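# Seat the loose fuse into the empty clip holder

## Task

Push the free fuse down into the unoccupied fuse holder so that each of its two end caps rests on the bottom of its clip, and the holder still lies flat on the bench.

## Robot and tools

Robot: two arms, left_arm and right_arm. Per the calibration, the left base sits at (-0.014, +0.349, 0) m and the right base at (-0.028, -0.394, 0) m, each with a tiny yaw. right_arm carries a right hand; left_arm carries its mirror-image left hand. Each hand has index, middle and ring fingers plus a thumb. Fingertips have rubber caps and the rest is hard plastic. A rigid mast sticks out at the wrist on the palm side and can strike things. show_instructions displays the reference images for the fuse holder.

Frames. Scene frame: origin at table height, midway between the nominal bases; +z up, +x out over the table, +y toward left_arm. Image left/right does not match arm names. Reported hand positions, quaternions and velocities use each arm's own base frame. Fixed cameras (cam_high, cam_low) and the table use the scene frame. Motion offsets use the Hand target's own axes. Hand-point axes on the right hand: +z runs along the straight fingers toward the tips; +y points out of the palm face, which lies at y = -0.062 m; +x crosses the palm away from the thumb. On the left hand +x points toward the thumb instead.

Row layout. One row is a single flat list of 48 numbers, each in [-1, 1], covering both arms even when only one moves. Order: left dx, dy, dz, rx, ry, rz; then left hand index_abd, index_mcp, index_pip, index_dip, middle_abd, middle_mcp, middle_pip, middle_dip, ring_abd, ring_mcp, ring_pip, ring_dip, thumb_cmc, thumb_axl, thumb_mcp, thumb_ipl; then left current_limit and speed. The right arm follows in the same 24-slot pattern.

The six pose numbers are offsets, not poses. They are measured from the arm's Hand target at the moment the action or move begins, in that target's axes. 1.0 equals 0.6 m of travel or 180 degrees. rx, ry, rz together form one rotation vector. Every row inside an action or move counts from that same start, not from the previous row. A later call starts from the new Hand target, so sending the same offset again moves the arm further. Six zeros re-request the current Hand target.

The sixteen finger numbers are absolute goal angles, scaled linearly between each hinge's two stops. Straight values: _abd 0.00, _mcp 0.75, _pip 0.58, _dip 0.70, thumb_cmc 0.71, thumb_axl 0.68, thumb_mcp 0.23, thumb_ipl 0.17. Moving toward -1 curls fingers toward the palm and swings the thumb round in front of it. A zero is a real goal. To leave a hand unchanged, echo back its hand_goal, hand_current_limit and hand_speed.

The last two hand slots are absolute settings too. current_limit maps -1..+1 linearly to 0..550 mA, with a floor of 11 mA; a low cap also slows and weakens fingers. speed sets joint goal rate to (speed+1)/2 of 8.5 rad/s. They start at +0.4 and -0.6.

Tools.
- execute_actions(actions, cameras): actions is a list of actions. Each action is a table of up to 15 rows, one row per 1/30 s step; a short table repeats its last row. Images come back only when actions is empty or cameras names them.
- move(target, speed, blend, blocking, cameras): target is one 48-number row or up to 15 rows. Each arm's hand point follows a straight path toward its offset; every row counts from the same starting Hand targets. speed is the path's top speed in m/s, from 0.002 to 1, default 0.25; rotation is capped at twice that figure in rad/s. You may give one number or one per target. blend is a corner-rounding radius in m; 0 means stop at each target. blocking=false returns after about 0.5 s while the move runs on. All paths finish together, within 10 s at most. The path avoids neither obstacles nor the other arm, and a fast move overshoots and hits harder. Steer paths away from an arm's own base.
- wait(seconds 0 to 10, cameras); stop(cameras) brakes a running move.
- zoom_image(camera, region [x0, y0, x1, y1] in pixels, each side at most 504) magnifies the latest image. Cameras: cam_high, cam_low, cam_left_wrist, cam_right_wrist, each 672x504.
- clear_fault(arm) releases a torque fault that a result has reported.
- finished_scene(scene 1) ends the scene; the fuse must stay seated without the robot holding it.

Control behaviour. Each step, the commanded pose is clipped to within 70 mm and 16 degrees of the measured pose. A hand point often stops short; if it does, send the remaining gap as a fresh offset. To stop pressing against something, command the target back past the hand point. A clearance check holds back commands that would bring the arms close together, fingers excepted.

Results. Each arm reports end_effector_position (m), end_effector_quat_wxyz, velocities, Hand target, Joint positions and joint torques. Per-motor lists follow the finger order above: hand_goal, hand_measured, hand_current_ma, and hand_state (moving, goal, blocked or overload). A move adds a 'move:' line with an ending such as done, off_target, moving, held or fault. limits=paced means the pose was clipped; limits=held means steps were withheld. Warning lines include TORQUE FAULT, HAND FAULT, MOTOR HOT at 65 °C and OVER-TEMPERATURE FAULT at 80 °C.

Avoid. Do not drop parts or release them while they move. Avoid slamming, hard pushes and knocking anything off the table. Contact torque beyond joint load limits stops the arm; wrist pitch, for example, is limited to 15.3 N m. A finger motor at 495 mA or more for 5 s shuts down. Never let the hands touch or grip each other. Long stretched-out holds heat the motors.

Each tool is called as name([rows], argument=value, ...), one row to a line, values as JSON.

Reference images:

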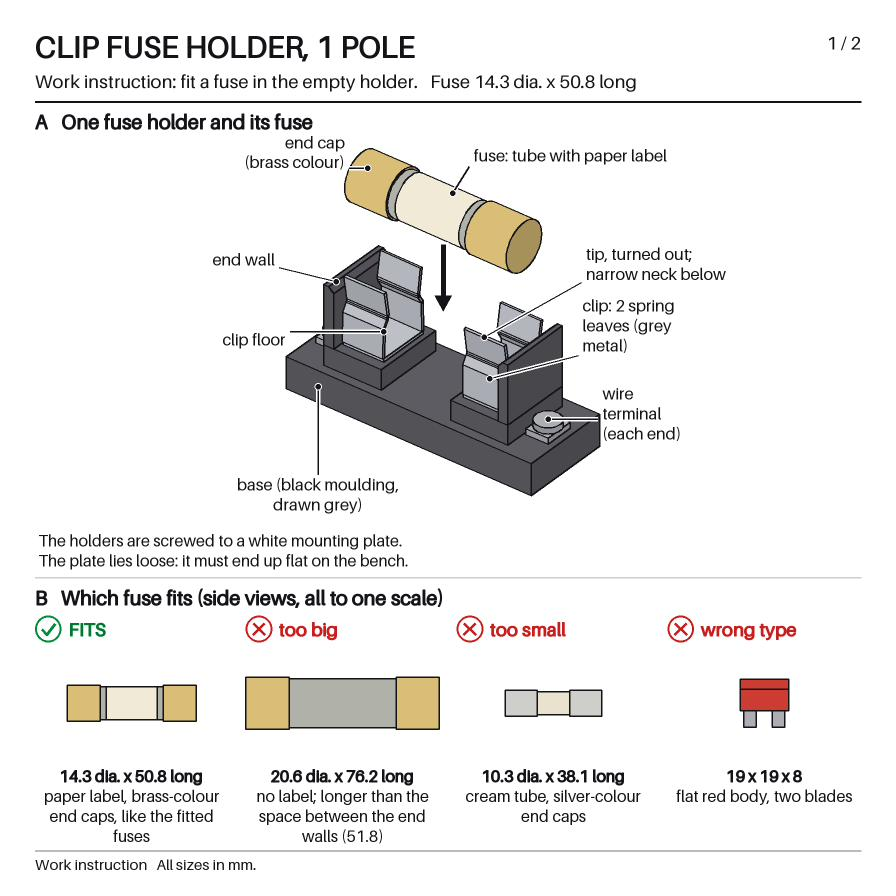

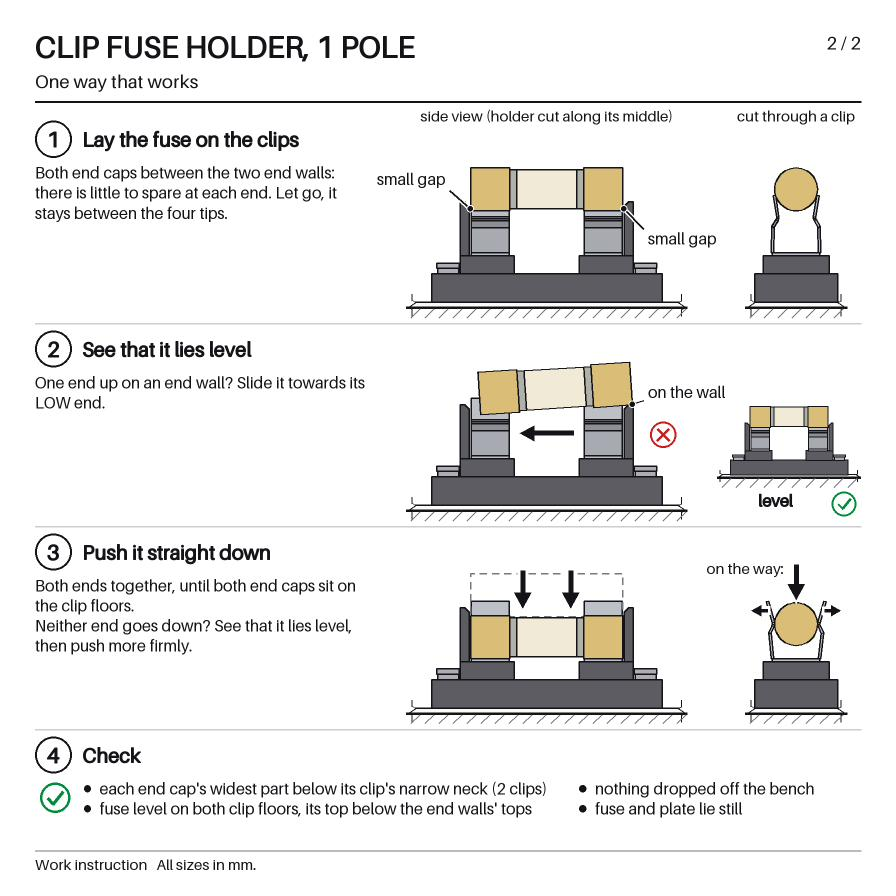

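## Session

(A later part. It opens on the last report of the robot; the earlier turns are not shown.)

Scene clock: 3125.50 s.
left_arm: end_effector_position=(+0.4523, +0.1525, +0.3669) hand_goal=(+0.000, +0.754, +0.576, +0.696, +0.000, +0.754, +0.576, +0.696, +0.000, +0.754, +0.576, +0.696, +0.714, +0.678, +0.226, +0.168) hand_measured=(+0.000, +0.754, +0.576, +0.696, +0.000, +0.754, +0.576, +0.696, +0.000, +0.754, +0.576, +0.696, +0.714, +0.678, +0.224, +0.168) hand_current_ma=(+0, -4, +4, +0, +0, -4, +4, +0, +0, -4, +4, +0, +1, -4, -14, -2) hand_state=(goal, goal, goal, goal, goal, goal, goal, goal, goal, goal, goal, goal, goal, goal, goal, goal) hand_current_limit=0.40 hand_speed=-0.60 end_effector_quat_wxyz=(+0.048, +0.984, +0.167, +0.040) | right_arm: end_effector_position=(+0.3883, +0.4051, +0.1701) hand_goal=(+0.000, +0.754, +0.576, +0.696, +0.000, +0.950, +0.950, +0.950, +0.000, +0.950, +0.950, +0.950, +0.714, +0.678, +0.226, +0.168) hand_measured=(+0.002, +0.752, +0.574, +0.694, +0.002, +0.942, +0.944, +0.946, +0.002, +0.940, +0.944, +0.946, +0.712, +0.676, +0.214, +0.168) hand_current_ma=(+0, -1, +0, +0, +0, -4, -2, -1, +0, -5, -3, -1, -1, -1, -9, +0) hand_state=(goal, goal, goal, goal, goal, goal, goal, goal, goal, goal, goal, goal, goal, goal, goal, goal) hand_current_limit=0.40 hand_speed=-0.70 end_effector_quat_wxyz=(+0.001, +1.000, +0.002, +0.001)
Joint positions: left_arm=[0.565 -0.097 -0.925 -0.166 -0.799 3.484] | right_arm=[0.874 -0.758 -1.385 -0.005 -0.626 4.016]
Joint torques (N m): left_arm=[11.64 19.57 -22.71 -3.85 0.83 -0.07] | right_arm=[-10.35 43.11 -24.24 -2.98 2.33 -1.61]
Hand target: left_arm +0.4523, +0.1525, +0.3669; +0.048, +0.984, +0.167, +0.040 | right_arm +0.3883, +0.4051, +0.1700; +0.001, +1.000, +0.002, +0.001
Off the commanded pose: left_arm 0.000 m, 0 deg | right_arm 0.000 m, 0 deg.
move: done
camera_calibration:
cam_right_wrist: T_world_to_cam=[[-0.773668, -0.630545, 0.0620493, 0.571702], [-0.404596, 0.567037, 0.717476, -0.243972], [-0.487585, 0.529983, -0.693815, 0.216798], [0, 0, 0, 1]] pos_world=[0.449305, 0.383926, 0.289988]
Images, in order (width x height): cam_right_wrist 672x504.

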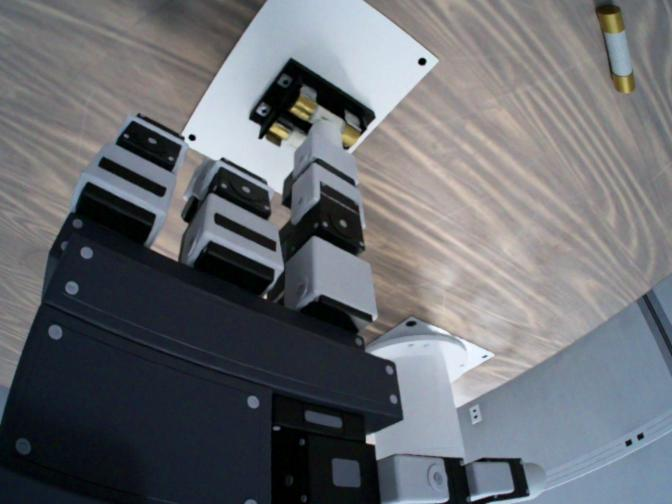

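move(target=[0,0,0,0,0,0,0,0.754,0.576,0.696,0,0.754,0.576,0.696,0,0.754,0.576,0.696,0.714,0.678,0.226,0.168,0.4,-0.6, 0,0,0.00333,0,0,0, 0,0.754,0.576,0.696,0,0.95,0.95,0.95,0,0.95,0.95,0.95,0.714,0.678,0.226,0.168,0.4,-0.7], speed=0.02)

move(target=[0,0,0,0,0,0,0,0.754,0.576,0.696,0,0.754,0.576,0.696,0,0.754,0.576,0.696,0.714,0.678,0.226,0.168,0.4,-0.6, 0,0,0.00167,0,0,0, 0,0.754,0.576,0.696,0,0.95,0.95,0.95,0,0.95,0.95,0.95,0.714,0.678,0.226,0.168,0.4,-0.7], speed=0.02)

move(target=[0,0,0,0,0,0,0,0.754,0.576,0.696,0,0.754,0.576,0.696,0,0.754,0.576,0.696,0.714,0.678,0.226,0.168,0.4,-0.6, 0,0,0.00167,0,0,0, 0,0.754,0.576,0.696,0,0.95,0.95,0.95,0,0.95,0.95,0.95,0.714,0.678,0.226,0.168,0.4,-0.7], speed=0.02, cameras=["cam_right_wrist","cam_low"])

zoom_image(camera="cam_right_wrist", region=[250, 60, 370, 180])

zoom_image(camera="cam_low", region=[368, 233, 408, 273])

Scene clock: 3142.50 s.
left_arm: end_effector_position=(+0.4523, +0.1525, +0.3669) hand_goal=(+0.000, +0.754, +0.576, +0.696, +0.000, +0.754, +0.576, +0.696, +0.000, +0.754, +0.576, +0.696, +0.714, +0.678, +0.226, +0.168) hand_measured=(+0.000, +0.754, +0.576, +0.696, +0.000, +0.754, +0.576, +0.696, +0.000, +0.754, +0.576, +0.696, +0.714, +0.678, +0.224, +0.168) hand_current_ma=(+0, -4, +4, +0, +0, -4, +4, +0, +0, -4, +4, +0, +1, -4, -14, -2) hand_state=(goal, goal, goal, goal, goal, goal, goal, goal, goal, goal, goal, goal, goal, goal, goal, goal) hand_current_limit=0.40 hand_speed=-0.60 end_effector_quat_wxyz=(+0.048, +0.984, +0.167, +0.040) | right_arm: end_effector_position=(+0.3884, +0.4051, +0.1681) hand_goal=(+0.000, +0.754, +0.576, +0.696, +0.000, +0.950, +0.950, +0.950, +0.000, +0.950, +0.950, +0.950, +0.714, +0.678, +0.226, +0.168) hand_measured=(+0.002, +0.752, +0.574, +0.694, +0.002, +0.942, +0.944, +0.946, +0.002, +0.940, +0.944, +0.946, +0.712, +0.676, +0.214, +0.168) hand_current_ma=(+0, -1, +0, +0, +0, -4, -2, -1, +0, -5, -3, -1, -1, -1, -9, +0) hand_state=(goal, goal, goal, goal, goal, goal, goal, goal, goal, goal, goal, goal, goal, goal, goal, goal) hand_current_limit=0.40 hand_speed=-0.70 end_effector_quat_wxyz=(+0.001, +1.000, +0.002, +0.001)
Joint positions: left_arm=[0.565 -0.097 -0.925 -0.166 -0.799 3.484] | right_arm=[0.874 -0.761 -1.384 -0.005 -0.623 4.016]
Joint torques (N m): left_arm=[10.65 19.07 -22.71 -3.55 0.82 -0.16] | right_arm=[-11.91 42.61 -13.27 -2.96 2.44 -1.21]
Hand target: left_arm +0.4523, +0.1525, +0.3669; +0.048, +0.984, +0.167, +0.040 | right_arm +0.3883, +0.4051, +0.1681; +0.001, +1.000, +0.002, +0.001
Off the commanded pose: left_arm 0.000 m, 0 deg | right_arm 0.000 m, 0 deg.
move: done

Scene clock: 3143.20 s.
left_arm: end_effector_position=(+0.4523, +0.1525, +0.3669) hand_goal=(+0.000, +0.754, +0.576, +0.696, +0.000, +0.754, +0.576, +0.696, +0.000, +0.754, +0.576, +0.696, +0.714, +0.678, +0.226, +0.168) hand_measured=(+0.000, +0.754, +0.576, +0.696, +0.000, +0.754, +0.576, +0.696, +0.000, +0.754, +0.576, +0.696, +0.714, +0.678, +0.224, +0.168) hand_current_ma=(+0, -4, +4, +0, +0, -4, +4, +0, +0, -4, +4, +0, +1, -4, -14, -2) hand_state=(goal, goal, goal, goal, goal, goal, goal, goal, goal, goal, goal, goal, goal, goal, goal, goal) hand_current_limit=0.40 hand_speed=-0.60 end_effector_quat_wxyz=(+0.048, +0.984, +0.167, +0.040) | right_arm: end_effector_position=(+0.3883, +0.4051, +0.1671) hand_goal=(+0.000, +0.754, +0.576, +0.696, +0.000, +0.950, +0.950, +0.950, +0.000, +0.950, +0.950, +0.950, +0.714, +0.678, +0.226, +0.168) hand_measured=(+0.002, +0.752, +0.574, +0.694, +0.002, +0.942, +0.944, +0.946, +0.002, +0.940, +0.944, +0.946, +0.712, +0.676, +0.214, +0.168) hand_current_ma=(+0, -1, +0, +0, +0, -4, -2, -1, +0, -5, -3, -1, -1, -1, -9, +0) hand_state=(goal, goal, goal, goal, goal, goal, goal, goal, goal, goal, goal, goal, goal, goal, goal, goal) hand_current_limit=0.40 hand_speed=-0.70 end_effector_quat_wxyz=(+0.001, +1.000, +0.002, +0.001)
Joint positions: left_arm=[0.565 -0.097 -0.925 -0.166 -0.799 3.484] | right_arm=[0.874 -0.763 -1.384 -0.005 -0.621 4.016]
Joint torques (N m): left_arm=[11.89 20.06 -22.96 -3.69 0.79 -0.1] | right_arm=[-10.75 42.18 -13.19 -2.61 2.3 -1.02]
Hand target: left_arm +0.4523, +0.1525, +0.3669; +0.048, +0.984, +0.167, +0.040 | right_arm +0.3883, +0.4051, +0.1670; +0.001, +1.000, +0.002, +0.001
Off the commanded pose: left_arm 0.000 m, 0 deg | right_arm 0.000 m, 0 deg.
move: done

Scene clock: 3143.90 s.
left_arm: end_effector_position=(+0.4523, +0.1525, +0.3669) hand_goal=(+0.000, +0.754, +0.576, +0.696, +0.000, +0.754, +0.576, +0.696, +0.000, +0.754, +0.576, +0.696, +0.714, +0.678, +0.226, +0.168) hand_measured=(+0.000, +0.754, +0.576, +0.696, +0.000, +0.754, +0.576, +0.696, +0.000, +0.754, +0.576, +0.696, +0.714, +0.678, +0.224, +0.168) hand_current_ma=(+0, -4, +4, +0, +0, -4, +4, +0, +0, -4, +4, +0, +1, -4, -14, -2) hand_state=(goal, goal, goal, goal, goal, goal, goal, goal, goal, goal, goal, goal, goal, goal, goal, goal) hand_current_limit=0.40 hand_speed=-0.60 end_effector_quat_wxyz=(+0.048, +0.984, +0.167, +0.040) | right_arm: end_effector_position=(+0.3884, +0.4051, +0.1661) hand_goal=(+0.000, +0.754, +0.576, +0.696, +0.000, +0.950, +0.950, +0.950, +0.000, +0.950, +0.950, +0.950, +0.714, +0.678, +0.226, +0.168) hand_measured=(+0.002, +0.752, +0.574, +0.694, +0.002, +0.942, +0.944, +0.946, +0.002, +0.940, +0.944, +0.946, +0.712, +0.676, +0.214, +0.168) hand_current_ma=(+0, -1, +0, +0, +0, -4, -2, -1, +0, -5, -3, -1, -1, -1, -9, +0) hand_state=(goal, goal, goal, goal, goal, goal, goal, goal, goal, goal, goal, goal, goal, goal, goal, goal) hand_current_limit=0.40 hand_speed=-0.70 end_effector_quat_wxyz=(+0.001, +1.000, +0.002, +0.001)
Joint positions: left_arm=[0.565 -0.097 -0.925 -0.166 -0.799 3.484] | right_arm=[0.874 -0.764 -1.384 -0.005 -0.62 4.016]
Joint torques (N m): left_arm=[10.16 19.43 -23.16 -3.56 0.79 -0.12] | right_arm=[-10.56 37.09 -10.62 -3.34 2.51 -0.42]
Hand target: left_arm +0.4523, +0.1525, +0.3669; +0.048, +0.984, +0.167, +0.040 | right_arm +0.3883, +0.4051, +0.1660; +0.001, +1.000, +0.002, +0.001
Off the commanded pose: left_arm 0.000 m, 0 deg | right_arm 0.000 m, 0 deg.
move: done
camera_calibration:
cam_right_wrist: T_world_to_cam=[[-0.773611, -0.630625, 0.0619489, 0.571983], [-0.404706, 0.566949, 0.717483, -0.241022], [-0.487585, 0.529982, -0.693816, 0.214023], [0, 0, 0, 1]] pos_world=[0.449304, 0.383925, 0.285988]
Images, in order (width x height): cam_low 672x504, cam_right_wrist 672x504.

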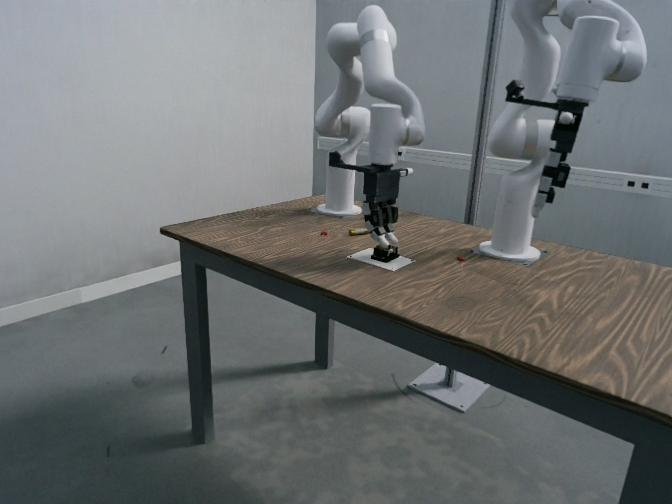

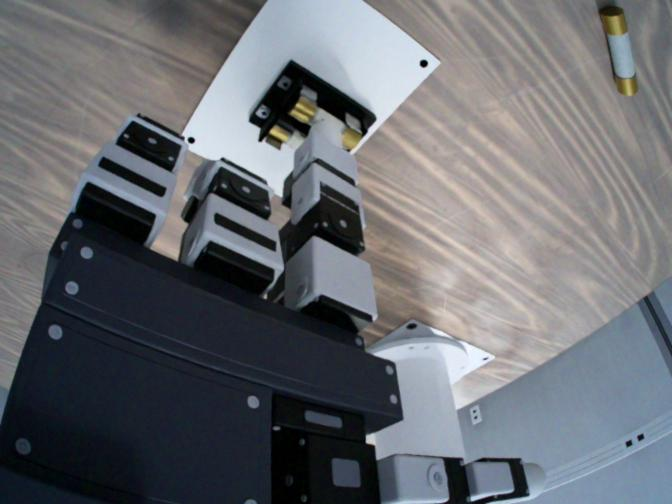

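Scaled by 4.200 from the camera's 672x504 image, which has a finer 960x720 frame.

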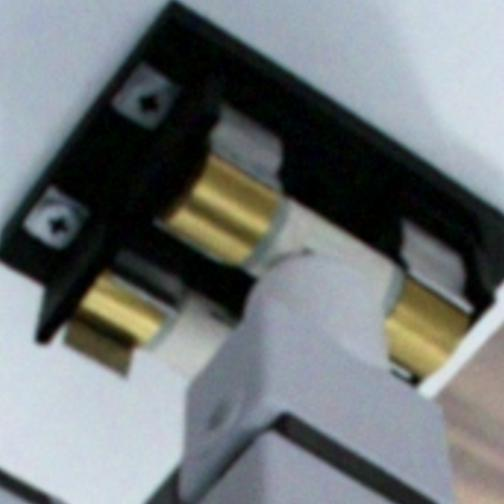

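Scaled by 12.600 from the camera's 672x504 image, which has a finer 960x720 frame.

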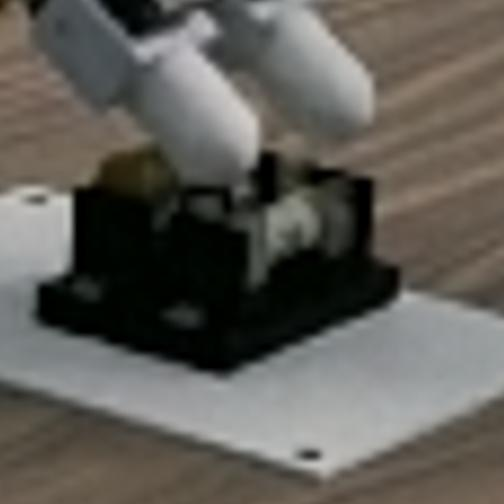

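move(target=[0,0,0,0,0,0,0,0.754,0.576,0.696,0,0.754,0.576,0.696,0,0.754,0.576,0.696,0.714,0.678,0.226,0.168,0.4,-0.6, 0,0,0.00167,0,0,0, 0,0.754,0.576,0.696,0,0.95,0.95,0.95,0,0.95,0.95,0.95,0.714,0.678,0.226,0.168,0.4,-0.7], speed=0.02)

move(target=[0,0,0,0,0,0,0,0.754,0.576,0.696,0,0.754,0.576,0.696,0,0.754,0.576,0.696,0.714,0.678,0.226,0.168,0.4,-0.6, 0,0,0.00167,0,0,0, 0,0.754,0.576,0.696,0,0.95,0.95,0.95,0,0.95,0.95,0.95,0.714,0.678,0.226,0.168,0.4,-0.7], speed=0.02, cameras=["cam_right_wrist","cam_low"])

zoom_image(camera="cam_right_wrist", region=[250, 60, 370, 180])

zoom_image(camera="cam_low", region=[368, 233, 408, 273])

Scene clock: 3175.23 s.
left_arm: end_effector_position=(+0.4523, +0.1525, +0.3669) hand_goal=(+0.000, +0.754, +0.576, +0.696, +0.000, +0.754, +0.576, +0.696, +0.000, +0.754, +0.576, +0.696, +0.714, +0.678, +0.226, +0.168) hand_measured=(+0.000, +0.754, +0.576, +0.696, +0.000, +0.754, +0.576, +0.696, +0.000, +0.754, +0.576, +0.696, +0.714, +0.678, +0.224, +0.168) hand_current_ma=(+0, -4, +4, +0, +0, -4, +4, +0, +0, -4, +4, +0, +1, -4, -14, -2) hand_state=(goal, goal, goal, goal, goal, goal, goal, goal, goal, goal, goal, goal, goal, goal, goal, goal) hand_current_limit=0.40 hand_speed=-0.60 end_effector_quat_wxyz=(+0.048, +0.984, +0.167, +0.040) | right_arm: end_effector_position=(+0.3884, +0.4051, +0.1651) hand_goal=(+0.000, +0.754, +0.576, +0.696, +0.000, +0.950, +0.950, +0.950, +0.000, +0.950, +0.950, +0.950, +0.714, +0.678, +0.226, +0.168) hand_measured=(+0.002, +0.752, +0.574, +0.694, +0.002, +0.942, +0.944, +0.946, +0.002, +0.940, +0.944, +0.946, +0.712, +0.676, +0.214, +0.168) hand_current_ma=(+0, -1, +0, +0, +0, -4, -2, -1, +0, -5, -3, -1, -1, -1, -9, +0) hand_state=(goal, goal, goal, goal, goal, goal, goal, goal, goal, goal, goal, goal, goal, goal, goal, goal) hand_current_limit=0.40 hand_speed=-0.70 end_effector_quat_wxyz=(+0.001, +1.000, +0.002, +0.001)
Joint positions: left_arm=[0.565 -0.097 -0.925 -0.166 -0.799 3.484] | right_arm=[0.874 -0.766 -1.384 -0.005 -0.618 4.016]
Joint torques (N m): left_arm=[10.67 19.73 -23.3 -3.62 0.79 -0.08] | right_arm=[-11.65 30.09 -7.6 -3.01 2.91 1.09]
Hand target: left_arm +0.4523, +0.1525, +0.3669; +0.048, +0.984, +0.167, +0.040 | right_arm +0.3883, +0.4051, +0.1650; +0.001, +1.000, +0.002, +0.001
Off the commanded pose: left_arm 0.000 m, 0 deg | right_arm 0.000 m, 0 deg.
move: done

Scene clock: 3175.93 s.
left_arm: end_effector_position=(+0.4523, +0.1525, +0.3669) hand_goal=(+0.000, +0.754, +0.576, +0.696, +0.000, +0.754, +0.576, +0.696, +0.000, +0.754, +0.576, +0.696, +0.714, +0.678, +0.226, +0.168) hand_measured=(+0.000, +0.754, +0.576, +0.696, +0.000, +0.754, +0.576, +0.696, +0.000, +0.754, +0.576, +0.696, +0.714, +0.678, +0.224, +0.168) hand_current_ma=(+0, -4, +4, +0, +0, -4, +4, +0, +0, -4, +4, +0, +1, -4, -14, -2) hand_state=(goal, goal, goal, goal, goal, goal, goal, goal, goal, goal, goal, goal, goal, goal, goal, goal) hand_current_limit=0.40 hand_speed=-0.60 end_effector_quat_wxyz=(+0.048, +0.984, +0.167, +0.040) | right_arm: end_effector_position=(+0.3884, +0.4051, +0.1641) hand_goal=(+0.000, +0.754, +0.576, +0.696, +0.000, +0.950, +0.950, +0.950, +0.000, +0.950, +0.950, +0.950, +0.714, +0.678, +0.226, +0.168) hand_measured=(+0.002, +0.754, +0.574, +0.694, +0.002, +0.942, +0.944, +0.946, +0.002, +0.940, +0.944, +0.946, +0.712, +0.676, +0.214, +0.168) hand_current_ma=(+0, +0, +0, +0, +0, -4, -2, -1, +0, -5, -3, -1, -1, -1, -9, +0) hand_state=(goal, goal, goal, goal, goal, goal, goal, goal, goal, goal, goal, goal, goal, goal, goal, goal) hand_current_limit=0.40 hand_speed=-0.70 end_effector_quat_wxyz=(+0.001, +1.000, +0.002, +0.001)
Joint positions: left_arm=[0.565 -0.097 -0.925 -0.166 -0.799 3.484] | right_arm=[0.874 -0.767 -1.384 -0.005 -0.616 4.016]
Joint torques (N m): left_arm=[11.18 19.87 -22.42 -3.4 0.72 -0.03] | right_arm=[-11.56 25.07 -5.25 -2.76 3 0.99]
Hand target: left_arm +0.4523, +0.1525, +0.3669; +0.048, +0.984, +0.167, +0.040 | right_arm +0.3883, +0.4051, +0.1640; +0.001, +1.000, +0.002, +0.001
Off the commanded pose: left_arm 0.000 m, 0 deg | right_arm 0.000 m, 0 deg.
move: done
camera_calibration:
cam_right_wrist: T_world_to_cam=[[-0.773643, -0.630581, 0.0620048, 0.572089], [-0.404645, 0.566998, 0.717479, -0.239632], [-0.487585, 0.529983, -0.693815, 0.212635], [0, 0, 0, 1]] pos_world=[0.449304, 0.383926, 0.283988]
Images, in order (width x height): cam_low 672x504, cam_right_wrist 672x504.

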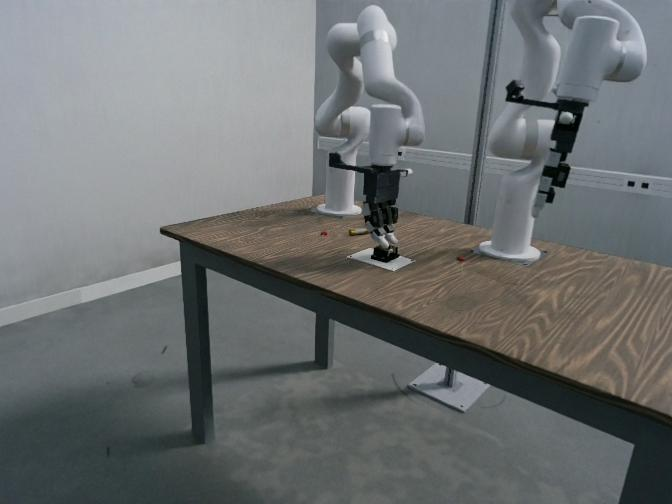

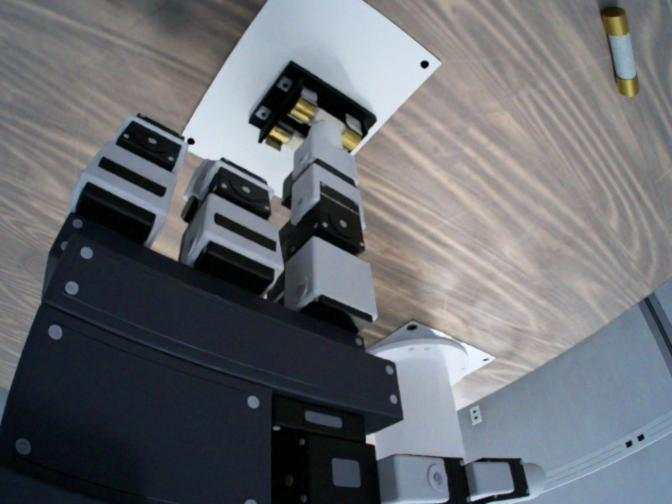

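Scaled by 4.200 from the camera's 672x504 image, which has a finer 960x720 frame.

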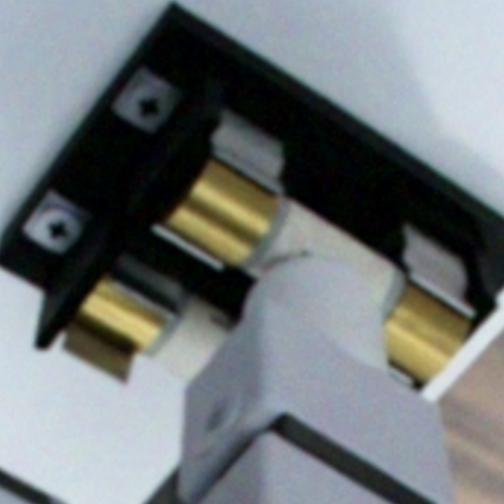

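Scaled by 12.600 from the camera's 672x504 image, which has a finer 960x720 frame.

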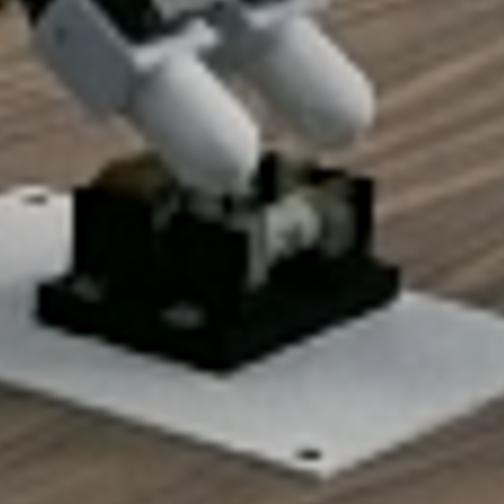

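move(target=[0,0,0,0,0,0,0,0.754,0.576,0.696,0,0.754,0.576,0.696,0,0.754,0.576,0.696,0.714,0.678,0.226,0.168,0.4,-0.6, 0,0,0.00167,0,0,0, 0,0.754,0.576,0.696,0,0.95,0.95,0.95,0,0.95,0.95,0.95,0.714,0.678,0.226,0.168,0.4,-0.7], speed=0.02)

move(target=[0,0,0,0,0,0,0,0.754,0.576,0.696,0,0.754,0.576,0.696,0,0.754,0.576,0.696,0.714,0.678,0.226,0.168,0.4,-0.6, 0,0,0.00167,0,0,0, 0,0.754,0.576,0.696,0,0.95,0.95,0.95,0,0.95,0.95,0.95,0.714,0.678,0.226,0.168,0.4,-0.7], speed=0.02, cameras=["cam_right_wrist","cam_low"])

zoom_image(camera="cam_right_wrist", region=[250, 60, 370, 180])

zoom_image(camera="cam_low", region=[368, 233, 408, 273])

Scene clock: 3194.07 s.
left_arm: end_effector_position=(+0.4523, +0.1525, +0.3669) hand_goal=(+0.000, +0.754, +0.576, +0.696, +0.000, +0.754, +0.576, +0.696, +0.000, +0.754, +0.576, +0.696, +0.714, +0.678, +0.226, +0.168) hand_measured=(+0.000, +0.754, +0.576, +0.696, +0.000, +0.754, +0.576, +0.696, +0.000, +0.754, +0.576, +0.696, +0.714, +0.678, +0.224, +0.168) hand_current_ma=(+0, -4, +4, +0, +0, -4, +4, +0, +0, -4, +4, +0, +1, -4, -14, -2) hand_state=(goal, goal, goal, goal, goal, goal, goal, goal, goal, goal, goal, goal, goal, goal, goal, goal) hand_current_limit=0.40 hand_speed=-0.60 end_effector_quat_wxyz=(+0.048, +0.984, +0.167, +0.040) | right_arm: end_effector_position=(+0.3884, +0.4051, +0.1631) hand_goal=(+0.000, +0.754, +0.576, +0.696, +0.000, +0.950, +0.950, +0.950, +0.000, +0.950, +0.950, +0.950, +0.714, +0.678, +0.226, +0.168) hand_measured=(+0.002, +0.756, +0.576, +0.694, +0.002, +0.942, +0.944, +0.946, +0.002, +0.940, +0.944, +0.946, +0.712, +0.676, +0.214, +0.168) hand_current_ma=(+0, +0, +0, +0, +0, -4, -2, -1, +0, -5, -2, -1, -1, -1, -9, +0) hand_state=(goal, goal, goal, goal, goal, goal, goal, goal, goal, goal, goal, goal, goal, goal, goal, goal) hand_current_limit=0.40 hand_speed=-0.70 end_effector_quat_wxyz=(+0.001, +1.000, +0.002, +0.001)
Joint positions: left_arm=[0.565 -0.097 -0.925 -0.166 -0.799 3.484] | right_arm=[0.874 -0.769 -1.384 -0.005 -0.615 4.016]
Joint torques (N m): left_arm=[10.76 19.87 -22.35 -3.57 0.8 -0.13] | right_arm=[-11.44 21.51 -3.51 -3.01 3.19 1.31]
Hand target: left_arm +0.4523, +0.1525, +0.3669; +0.048, +0.984, +0.167, +0.040 | right_arm +0.3884, +0.4051, +0.1630; +0.001, +1.000, +0.002, +0.001
Off the commanded pose: left_arm 0.000 m, 0 deg | right_arm 0.000 m, 0 deg.
move: done

Scene clock: 3194.77 s.
left_arm: end_effector_position=(+0.4523, +0.1525, +0.3669) hand_goal=(+0.000, +0.754, +0.576, +0.696, +0.000, +0.754, +0.576, +0.696, +0.000, +0.754, +0.576, +0.696, +0.714, +0.678, +0.226, +0.168) hand_measured=(+0.000, +0.754, +0.576, +0.696, +0.000, +0.754, +0.576, +0.696, +0.000, +0.754, +0.576, +0.696, +0.714, +0.678, +0.224, +0.168) hand_current_ma=(+0, -4, +4, +0, +0, -4, +4, +0, +0, -4, +4, +0, +1, -4, -14, -2) hand_state=(goal, goal, goal, goal, goal, goal, goal, goal, goal, goal, goal, goal, goal, goal, goal, goal) hand_current_limit=0.40 hand_speed=-0.60 end_effector_quat_wxyz=(+0.048, +0.984, +0.167, +0.040) | right_arm: end_effector_position=(+0.3884, +0.4052, +0.1623) hand_goal=(+0.000, +0.754, +0.576, +0.696, +0.000, +0.950, +0.950, +0.950, +0.000, +0.950, +0.950, +0.950, +0.714, +0.678, +0.226, +0.168) hand_measured=(+0.002, +0.758, +0.576, +0.692, +0.002, +0.942, +0.944, +0.946, +0.002, +0.940, +0.944, +0.946, +0.712, +0.676, +0.214, +0.168) hand_current_ma=(+0, +1, +0, -1, +0, -4, -2, -1, +0, -5, -2, -1, -1, -1, -9, +0) hand_state=(goal, goal, goal, goal, goal, goal, goal, goal, goal, goal, goal, goal, goal, goal, goal, goal) hand_current_limit=0.40 hand_speed=-0.70 end_effector_quat_wxyz=(+0.001, +1.000, +0.002, +0.001)
Joint positions: left_arm=[0.565 -0.097 -0.925 -0.166 -0.799 3.484] | right_arm=[0.874 -0.77 -1.384 -0.005 -0.613 4.016]
Joint torques (N m): left_arm=[11.06 20.34 -23.18 -3.29 0.81 -0.1] | right_arm=[-11.2 15.75 -1.49 -3.11 3.46 1.21]
Hand target: left_arm +0.4523, +0.1525, +0.3669; +0.048, +0.984, +0.167, +0.040 | right_arm +0.3884, +0.4051, +0.1620; +0.001, +1.000, +0.002, +0.001
Off the commanded pose: left_arm 0.000 m, 0 deg | right_arm 0.000 m, 0 deg.
move: done
camera_calibration:
cam_right_wrist: T_world_to_cam=[[-0.77366, -0.630598, 0.0616075, 0.572326], [-0.404819, 0.566763, 0.717567, -0.238197], [-0.487413, 0.530213, -0.69376, 0.211206], [0, 0, 0, 1]] pos_world=[0.449304, 0.383925, 0.282189]
Images, in order (width x height): cam_low 672x504, cam_right_wrist 672x504.

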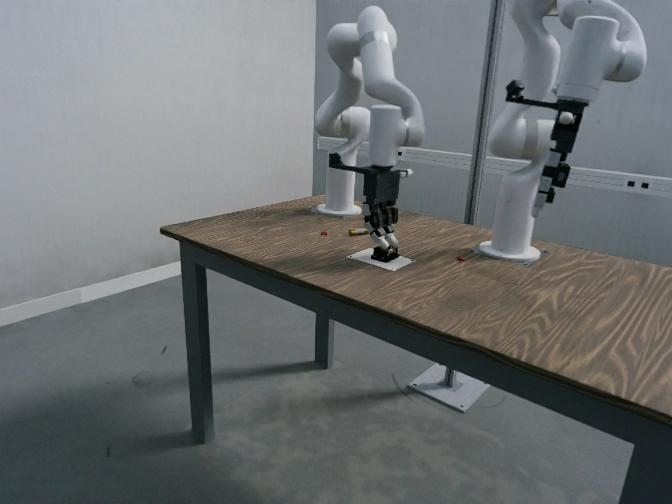

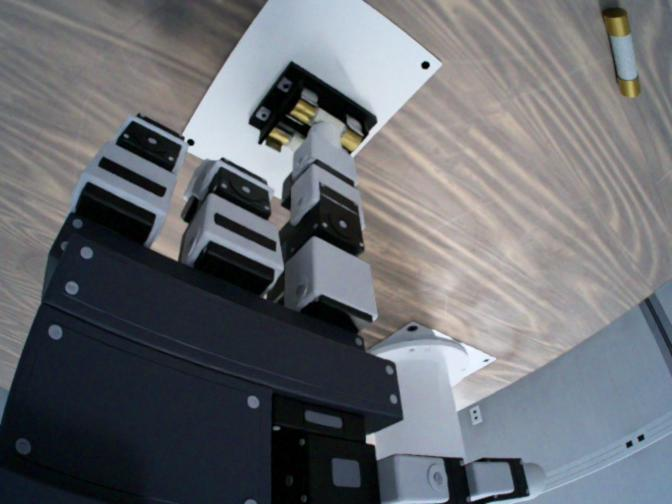

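Scaled by 4.200 from the camera's 672x504 image, which has a finer 960x720 frame.

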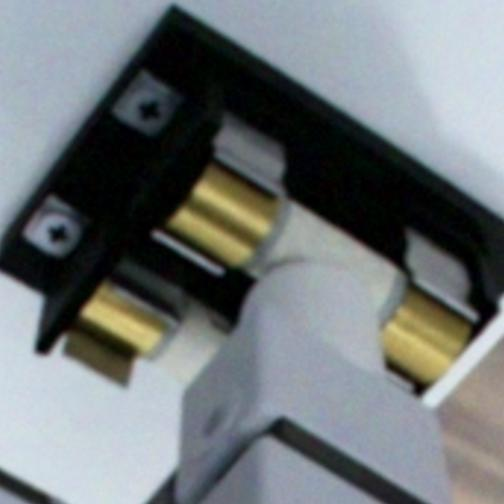

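Scaled by 12.600 from the camera's 672x504 image, which has a finer 960x720 frame.

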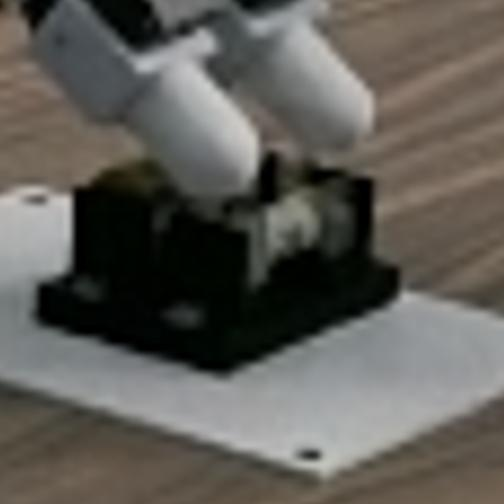

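move(target=[0,0,0,0,0,0,0,0.754,0.576,0.696,0,0.754,0.576,0.696,0,0.754,0.576,0.696,0.714,0.678,0.226,0.168,0.4,-0.6, 0,0,0.00167,0,0,0, 0,0.754,0.576,0.696,0,0.95,0.95,0.95,0,0.95,0.95,0.95,0.714,0.678,0.226,0.168,0.7,-0.7], speed=0.02)

move(target=[0,0,0,0,0,0,0,0.754,0.576,0.696,0,0.754,0.576,0.696,0,0.754,0.576,0.696,0.714,0.678,0.226,0.168,0.4,-0.6, 0,0,0.00167,0,0,0, 0,0.754,0.576,0.696,0,0.95,0.95,0.95,0,0.95,0.95,0.95,0.714,0.678,0.226,0.168,0.7,-0.7], speed=0.02, cameras=["cam_right_wrist","cam_low"])

zoom_image(camera="cam_right_wrist", region=[250, 60, 370, 180])

zoom_image(camera="cam_low", region=[368, 233, 408, 273])

Scene clock: 3212.87 s.
left_arm: end_effector_position=(+0.4523, +0.1525, +0.3669) hand_goal=(+0.000, +0.754, +0.576, +0.696, +0.000, +0.754, +0.576, +0.696, +0.000, +0.754, +0.576, +0.696, +0.714, +0.678, +0.226, +0.168) hand_measured=(+0.000, +0.754, +0.576, +0.696, +0.000, +0.754, +0.576, +0.696, +0.000, +0.754, +0.576, +0.696, +0.714, +0.678, +0.224, +0.168) hand_current_ma=(+0, -4, +4, +0, +0, -4, +4, +0, +0, -4, +4, +0, +1, -4, -14, -2) hand_state=(goal, goal, goal, goal, goal, goal, goal, goal, goal, goal, goal, goal, goal, goal, goal, goal) hand_current_limit=0.40 hand_speed=-0.60 end_effector_quat_wxyz=(+0.048, +0.984, +0.167, +0.040) | right_arm: end_effector_position=(+0.3885, +0.4052, +0.1615) hand_goal=(+0.000, +0.754, +0.576, +0.696, +0.000, +0.950, +0.950, +0.950, +0.000, +0.950, +0.950, +0.950, +0.714, +0.678, +0.226, +0.168) hand_measured=(+0.002, +0.760, +0.576, +0.688, +0.002, +0.942, +0.944, +0.946, +0.002, +0.940, +0.944, +0.946, +0.712, +0.676, +0.214, +0.168) hand_current_ma=(+0, +2, +0, -3, +0, -4, -2, -1, +0, -4, -2, -1, -1, -1, -9, +0) hand_state=(goal, goal, goal, goal, goal, goal, goal, goal, goal, goal, goal, goal, goal, goal, goal, goal) hand_current_limit=0.70 hand_speed=-0.70 end_effector_quat_wxyz=(+0.001, +1.000, +0.002, +0.002)
Joint positions: left_arm=[0.565 -0.097 -0.925 -0.166 -0.799 3.484] | right_arm=[0.874 -0.771 -1.383 -0.005 -0.611 4.016]
Joint torques (N m): left_arm=[11.24 19.86 -23.07 -3.39 0.82 -0.15] | right_arm=[-11.72 11.4 0.35 -2.86 3.52 1.13]
Hand target: left_arm +0.4523, +0.1525, +0.3669; +0.048, +0.984, +0.167, +0.040 | right_arm +0.3884, +0.4051, +0.1610; +0.001, +1.000, +0.002, +0.001
Off the commanded pose: left_arm 0.000 m, 0 deg | right_arm 0.001 m, 0 deg.
move: done

Scene clock: 3213.57 s.
left_arm: end_effector_position=(+0.4523, +0.1525, +0.3669) hand_goal=(+0.000, +0.754, +0.576, +0.696, +0.000, +0.754, +0.576, +0.696, +0.000, +0.754, +0.576, +0.696, +0.714, +0.678, +0.226, +0.168) hand_measured=(+0.000, +0.754, +0.576, +0.696, +0.000, +0.754, +0.576, +0.696, +0.000, +0.754, +0.576, +0.696, +0.714, +0.678, +0.224, +0.168) hand_current_ma=(+0, -4, +4, +0, +0, -4, +4, +0, +0, -4, +4, +0, +1, -4, -14, -2) hand_state=(goal, goal, goal, goal, goal, goal, goal, goal, goal, goal, goal, goal, goal, goal, goal, goal) hand_current_limit=0.40 hand_speed=-0.60 end_effector_quat_wxyz=(+0.048, +0.984, +0.167, +0.040) | right_arm: end_effector_position=(+0.3885, +0.4053, +0.1607) hand_goal=(+0.000, +0.754, +0.576, +0.696, +0.000, +0.950, +0.950, +0.950, +0.000, +0.950, +0.950, +0.950, +0.714, +0.678, +0.226, +0.168) hand_measured=(+0.004, +0.762, +0.576, +0.684, +0.002, +0.942, +0.944, +0.946, +0.002, +0.940, +0.944, +0.946, +0.712, +0.676, +0.214, +0.168) hand_current_ma=(+1, +4, +0, -6, +0, -4, -2, -1, +0, -4, -2, -1, -1, -1, -9, +0) hand_state=(goal, goal, goal, goal, goal, goal, goal, goal, goal, goal, goal, goal, goal, goal, goal, goal) hand_current_limit=0.70 hand_speed=-0.70 end_effector_quat_wxyz=(+0.000, +1.000, +0.002, +0.002)
Joint positions: left_arm=[0.565 -0.097 -0.925 -0.166 -0.799 3.484] | right_arm=[0.874 -0.772 -1.383 -0.005 -0.61 4.016]
Joint torques (N m): left_arm=[11.08 20.15 -22.83 -3.54 0.77 -0.11] | right_arm=[-11.69 5.14 2.26 -3.04 3.64 1.05]
Hand target: left_arm +0.4523, +0.1525, +0.3669; +0.048, +0.984, +0.167, +0.040 | right_arm +0.3884, +0.4051, +0.1600; +0.001, +1.000, +0.002, +0.001
Off the commanded pose: left_arm 0.000 m, 0 deg | right_arm 0.001 m, 0 deg.
move: done
camera_calibration:
cam_right_wrist: T_world_to_cam=[[-0.773665, -0.630665, 0.0608645, 0.5728], [-0.405211, 0.566351, 0.717671, -0.23676], [-0.48708, 0.530573, -0.693718, 0.209792], [0, 0, 0, 1]] pos_world=[0.449403, 0.384024, 0.280589]
Images, in order (width x height): cam_low 672x504, cam_right_wrist 672x504.

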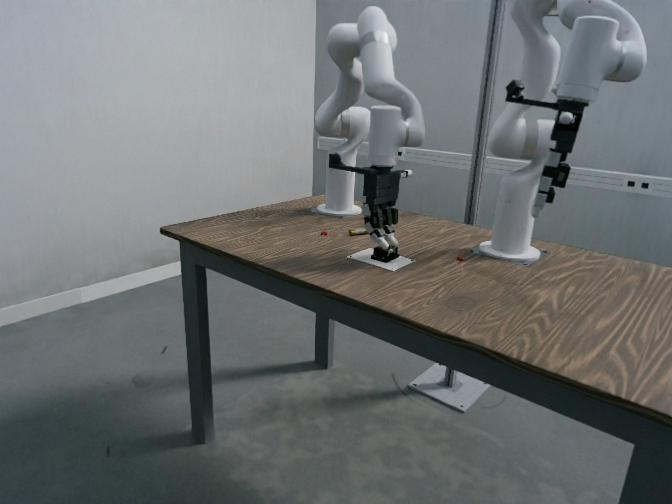

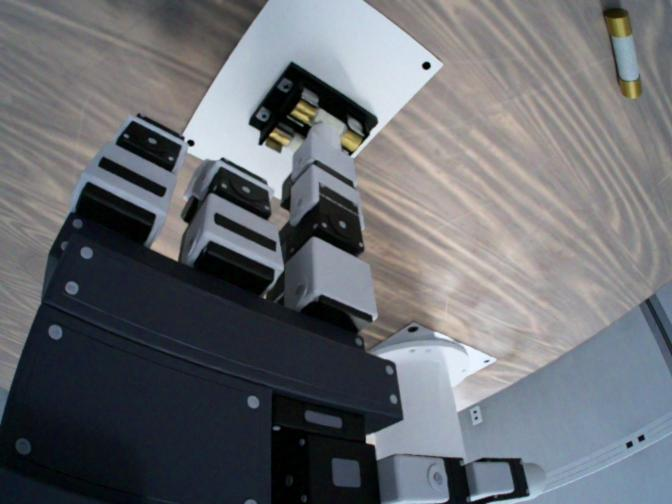

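Scaled by 4.200 from the camera's 672x504 image, which has a finer 960x720 frame.

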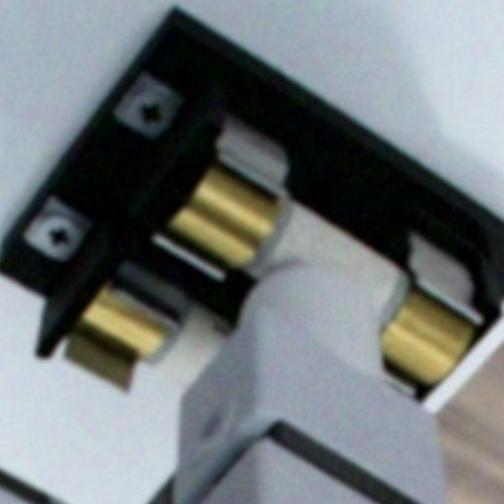

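Scaled by 12.600 from the camera's 672x504 image, which has a finer 960x720 frame.

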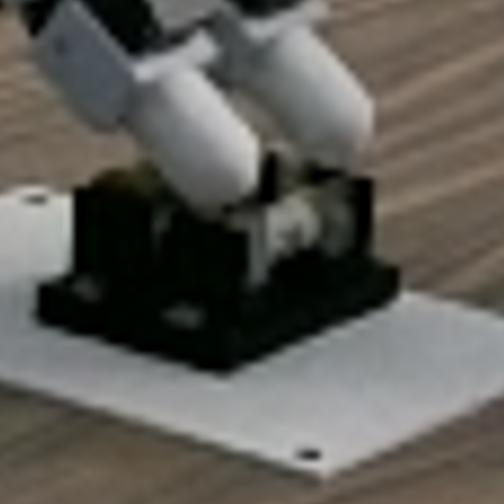

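move(target=[0,0,0,0,0,0,0,0.754,0.576,0.696,0,0.754,0.576,0.696,0,0.754,0.576,0.696,0.714,0.678,0.226,0.168,0.4,-0.6, 0,0,0.00167,0,0,0, 0,0.754,0.576,0.696,0,0.95,0.95,0.95,0,0.95,0.95,0.95,0.714,0.678,0.226,0.168,0.7,-0.7], speed=0.02, cameras=["cam_right_wrist"])

zoom_image(camera="cam_right_wrist", region=[250, 60, 370, 180])

Scene clock: 3275.83 s.
left_arm: end_effector_position=(+0.4523, +0.1525, +0.3669) hand_goal=(+0.000, +0.754, +0.576, +0.696, +0.000, +0.754, +0.576, +0.696, +0.000, +0.754, +0.576, +0.696, +0.714, +0.678, +0.226, +0.168) hand_measured=(+0.000, +0.754, +0.576, +0.696, +0.000, +0.754, +0.576, +0.696, +0.000, +0.754, +0.576, +0.696, +0.714, +0.678, +0.224, +0.168) hand_current_ma=(+0, -4, +4, +0, +0, -4, +4, +0, +0, -4, +4, +0, +1, -4, -14, -2) hand_state=(goal, goal, goal, goal, goal, goal, goal, goal, goal, goal, goal, goal, goal, goal, goal, goal) hand_current_limit=0.40 hand_speed=-0.60 end_effector_quat_wxyz=(+0.048, +0.984, +0.167, +0.040) | right_arm: end_effector_position=(+0.3886, +0.4054, +0.1600) hand_goal=(+0.000, +0.754, +0.576, +0.696, +0.000, +0.950, +0.950, +0.950, +0.000, +0.950, +0.950, +0.950, +0.714, +0.678, +0.226, +0.168) hand_measured=(+0.004, +0.766, +0.576, +0.680, +0.002, +0.942, +0.944, +0.946, +0.002, +0.940, +0.944, +0.946, +0.712, +0.676, +0.214, +0.168) hand_current_ma=(+1, +6, +0, -11, +0, -4, -2, -1, +0, -4, -2, -1, -1, -1, -9, +0) hand_state=(goal, goal, goal, goal, goal, goal, goal, goal, goal, goal, goal, goal, goal, goal, goal, goal) hand_current_limit=0.70 hand_speed=-0.70 end_effector_quat_wxyz=(+0.000, +1.000, +0.002, +0.002)
Joint positions: left_arm=[0.565 -0.097 -0.925 -0.166 -0.799 3.484] | right_arm=[0.874 -0.773 -1.383 -0.005 -0.608 4.016]
Joint torques (N m): left_arm=[10.58 19.68 -23.03 -3.43 0.86 -0.12] | right_arm=[-12.82 0.44 4.4 -3.61 3.89 1.2]
Hand target: left_arm +0.4523, +0.1525, +0.3669; +0.048, +0.984, +0.167, +0.040 | right_arm +0.3884, +0.4051, +0.1590; +0.001, +1.000, +0.002, +0.001
Off the commanded pose: left_arm 0.000 m, 0 deg | right_arm 0.001 m, 0 deg.
move: done
camera_calibration:
cam_right_wrist: T_world_to_cam=[[-0.773687, -0.630685, 0.0603787, 0.572996], [-0.405406, 0.566046, 0.717801, -0.23609], [-0.486883, 0.530875, -0.693626, 0.209077], [0, 0, 0, 1]] pos_world=[0.449403, 0.384024, 0.279891]
Images, in order (width x height): cam_right_wrist 672x504.

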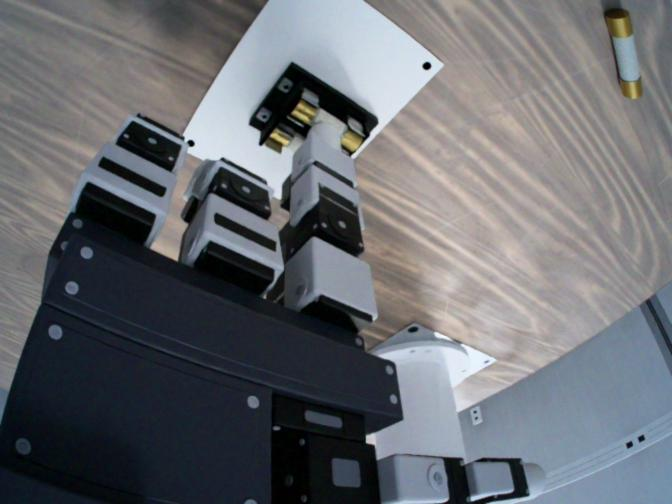

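Scaled by 4.200 from the camera's 672x504 image, which has a finer 960x720 frame.

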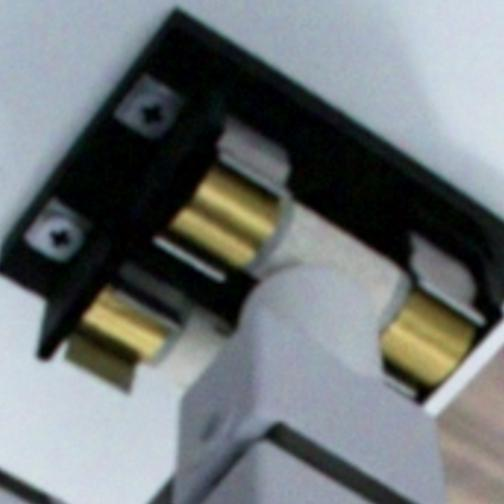

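move(target=[0,0,0,0,0,0,0,0.754,0.576,0.696,0,0.754,0.576,0.696,0,0.754,0.576,0.696,0.714,0.678,0.226,0.168,0.4,-0.6, 0,0,-0.00333,0,0,0, 0,0.754,0.576,0.696,0,0.95,0.95,0.95,0,0.95,0.95,0.95,0.714,0.678,0.226,0.168,0.7,-0.7], speed=0.02)

move(target=[0,0,0,0,0,0,0,0.754,0.576,0.696,0,0.754,0.576,0.696,0,0.754,0.576,0.696,0.714,0.678,0.226,0.168,0.4,-0.6, 0,0,-0.00333,0,0,0, 0,0.754,0.576,0.696,0,0.95,0.95,0.95,0,0.95,0.95,0.95,0.714,0.678,0.226,0.168,0.7,-0.7], speed=0.02, cameras=["cam_right_wrist"])

zoom_image(camera="cam_right_wrist", region=[250, 60, 370, 180])

Scene clock: 3293.60 s.
left_arm: end_effector_position=(+0.4523, +0.1525, +0.3669) hand_goal=(+0.000, +0.754, +0.576, +0.696, +0.000, +0.754, +0.576, +0.696, +0.000, +0.754, +0.576, +0.696, +0.714, +0.678, +0.226, +0.168) hand_measured=(+0.000, +0.754, +0.576, +0.696, +0.000, +0.754, +0.576, +0.696, +0.000, +0.754, +0.576, +0.696, +0.714, +0.678, +0.224, +0.168) hand_current_ma=(+0, -4, +4, +0, +0, -4, +4, +0, +0, -4, +4, +0, +1, -4, -14, -2) hand_state=(goal, goal, goal, goal, goal, goal, goal, goal, goal, goal, goal, goal, goal, goal, goal, goal) hand_current_limit=0.40 hand_speed=-0.60 end_effector_quat_wxyz=(+0.048, +0.984, +0.167, +0.040) | right_arm: end_effector_position=(+0.3883, +0.4050, +0.1609) hand_goal=(+0.000, +0.754, +0.576, +0.696, +0.000, +0.950, +0.950, +0.950, +0.000, +0.950, +0.950, +0.950, +0.714, +0.678, +0.226, +0.168) hand_measured=(+0.002, +0.768, +0.576, +0.678, +0.002, +0.942, +0.944, +0.946, +0.002, +0.940, +0.944, +0.946, +0.712, +0.676, +0.214, +0.168) hand_current_ma=(+0, +9, +0, -12, +0, -4, -2, -1, +0, -4, -2, -1, -1, -1, -9, +0) hand_state=(goal, goal, goal, goal, goal, goal, goal, goal, goal, goal, goal, goal, goal, goal, goal, goal) hand_current_limit=0.70 hand_speed=-0.70 end_effector_quat_wxyz=(+0.001, +1.000, +0.002, +0.001)
Joint positions: left_arm=[0.565 -0.097 -0.925 -0.166 -0.799 3.484] | right_arm=[0.874 -0.772 -1.383 -0.005 -0.611 4.016]
Joint torques (N m): left_arm=[10.8 19.47 -22.69 -3.53 0.79 -0.13] | right_arm=[-10.6 39.59 -7.48 -2.61 -1.65 0.81]
Hand target: left_arm +0.4523, +0.1525, +0.3669; +0.048, +0.984, +0.167, +0.040 | right_arm +0.3884, +0.4051, +0.1610; +0.001, +1.000, +0.002, +0.001
Off the commanded pose: left_arm 0.000 m, 0 deg | right_arm 0.000 m, 0 deg.
move: done

Scene clock: 3294.30 s.
left_arm: end_effector_position=(+0.4523, +0.1525, +0.3669) hand_goal=(+0.000, +0.754, +0.576, +0.696, +0.000, +0.754, +0.576, +0.696, +0.000, +0.754, +0.576, +0.696, +0.714, +0.678, +0.226, +0.168) hand_measured=(+0.000, +0.754, +0.576, +0.696, +0.000, +0.754, +0.576, +0.696, +0.000, +0.754, +0.576, +0.696, +0.714, +0.678, +0.224, +0.168) hand_current_ma=(+0, -4, +4, +0, +0, -4, +4, +0, +0, -4, +4, +0, +1, -4, -14, -2) hand_state=(goal, goal, goal, goal, goal, goal, goal, goal, goal, goal, goal, goal, goal, goal, goal, goal) hand_current_limit=0.40 hand_speed=-0.60 end_effector_quat_wxyz=(+0.048, +0.984, +0.167, +0.040) | right_arm: end_effector_position=(+0.3883, +0.4050, +0.1629) hand_goal=(+0.000, +0.754, +0.576, +0.696, +0.000, +0.950, +0.950, +0.950, +0.000, +0.950, +0.950, +0.950, +0.714, +0.678, +0.226, +0.168) hand_measured=(+0.000, +0.764, +0.576, +0.694, +0.002, +0.942, +0.944, +0.946, +0.002, +0.940, +0.944, +0.946, +0.712, +0.676, +0.214, +0.168) hand_current_ma=(+0, +5, +0, +0, +0, -4, -2, -1, +0, -4, -2, -1, -1, -1, -9, +0) hand_state=(goal, goal, goal, goal, goal, goal, goal, goal, goal, goal, goal, goal, goal, goal, goal, goal) hand_current_limit=0.70 hand_speed=-0.70 end_effector_quat_wxyz=(+0.001, +1.000, +0.002, +0.001)
Joint positions: left_arm=[0.565 -0.097 -0.925 -0.166 -0.799 3.484] | right_arm=[0.874 -0.769 -1.384 -0.005 -0.615 4.016]
Joint torques (N m): left_arm=[11.15 20.67 -23.35 -3.15 0.81 -0.21] | right_arm=[-6.78 68.41 -21.98 -0.47 -2.6 0.29]
Hand target: left_arm +0.4523, +0.1525, +0.3669; +0.048, +0.984, +0.167, +0.040 | right_arm +0.3884, +0.4051, +0.1630; +0.001, +1.000, +0.002, +0.001
Off the commanded pose: left_arm 0.000 m, 0 deg | right_arm 0.000 m, 0 deg.
move: done
camera_calibration:
cam_right_wrist: T_world_to_cam=[[-0.773657, -0.63054, 0.0622475, 0.572023], [-0.404495, 0.567133, 0.717457, -0.238827], [-0.487687, 0.529886, -0.693816, 0.211939], [0, 0, 0, 1]] pos_world=[0.449305, 0.383826, 0.282788]
Images, in order (width x height): cam_right_wrist 672x504.

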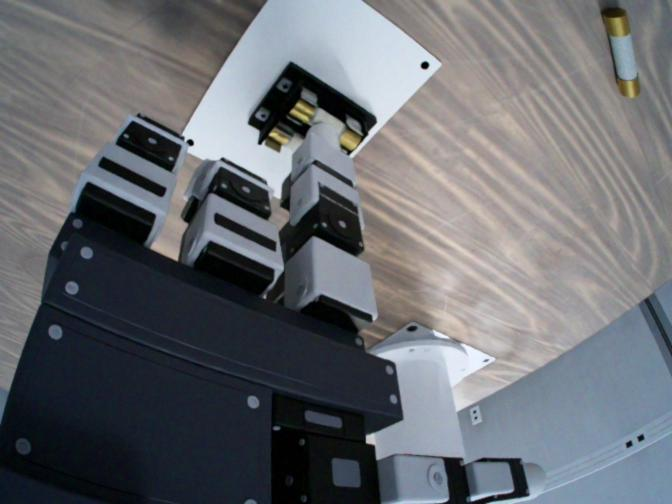

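Scaled by 4.200 from the camera's 672x504 image, which has a finer 960x720 frame.

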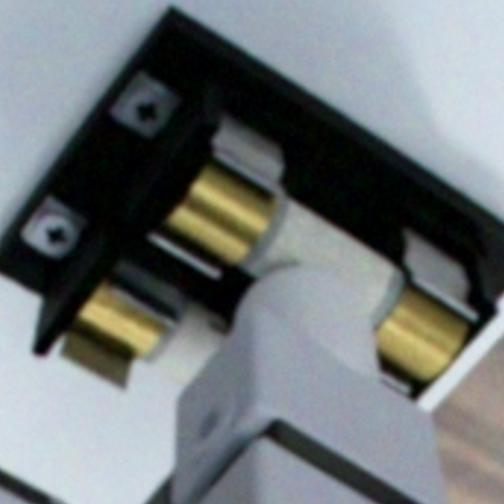

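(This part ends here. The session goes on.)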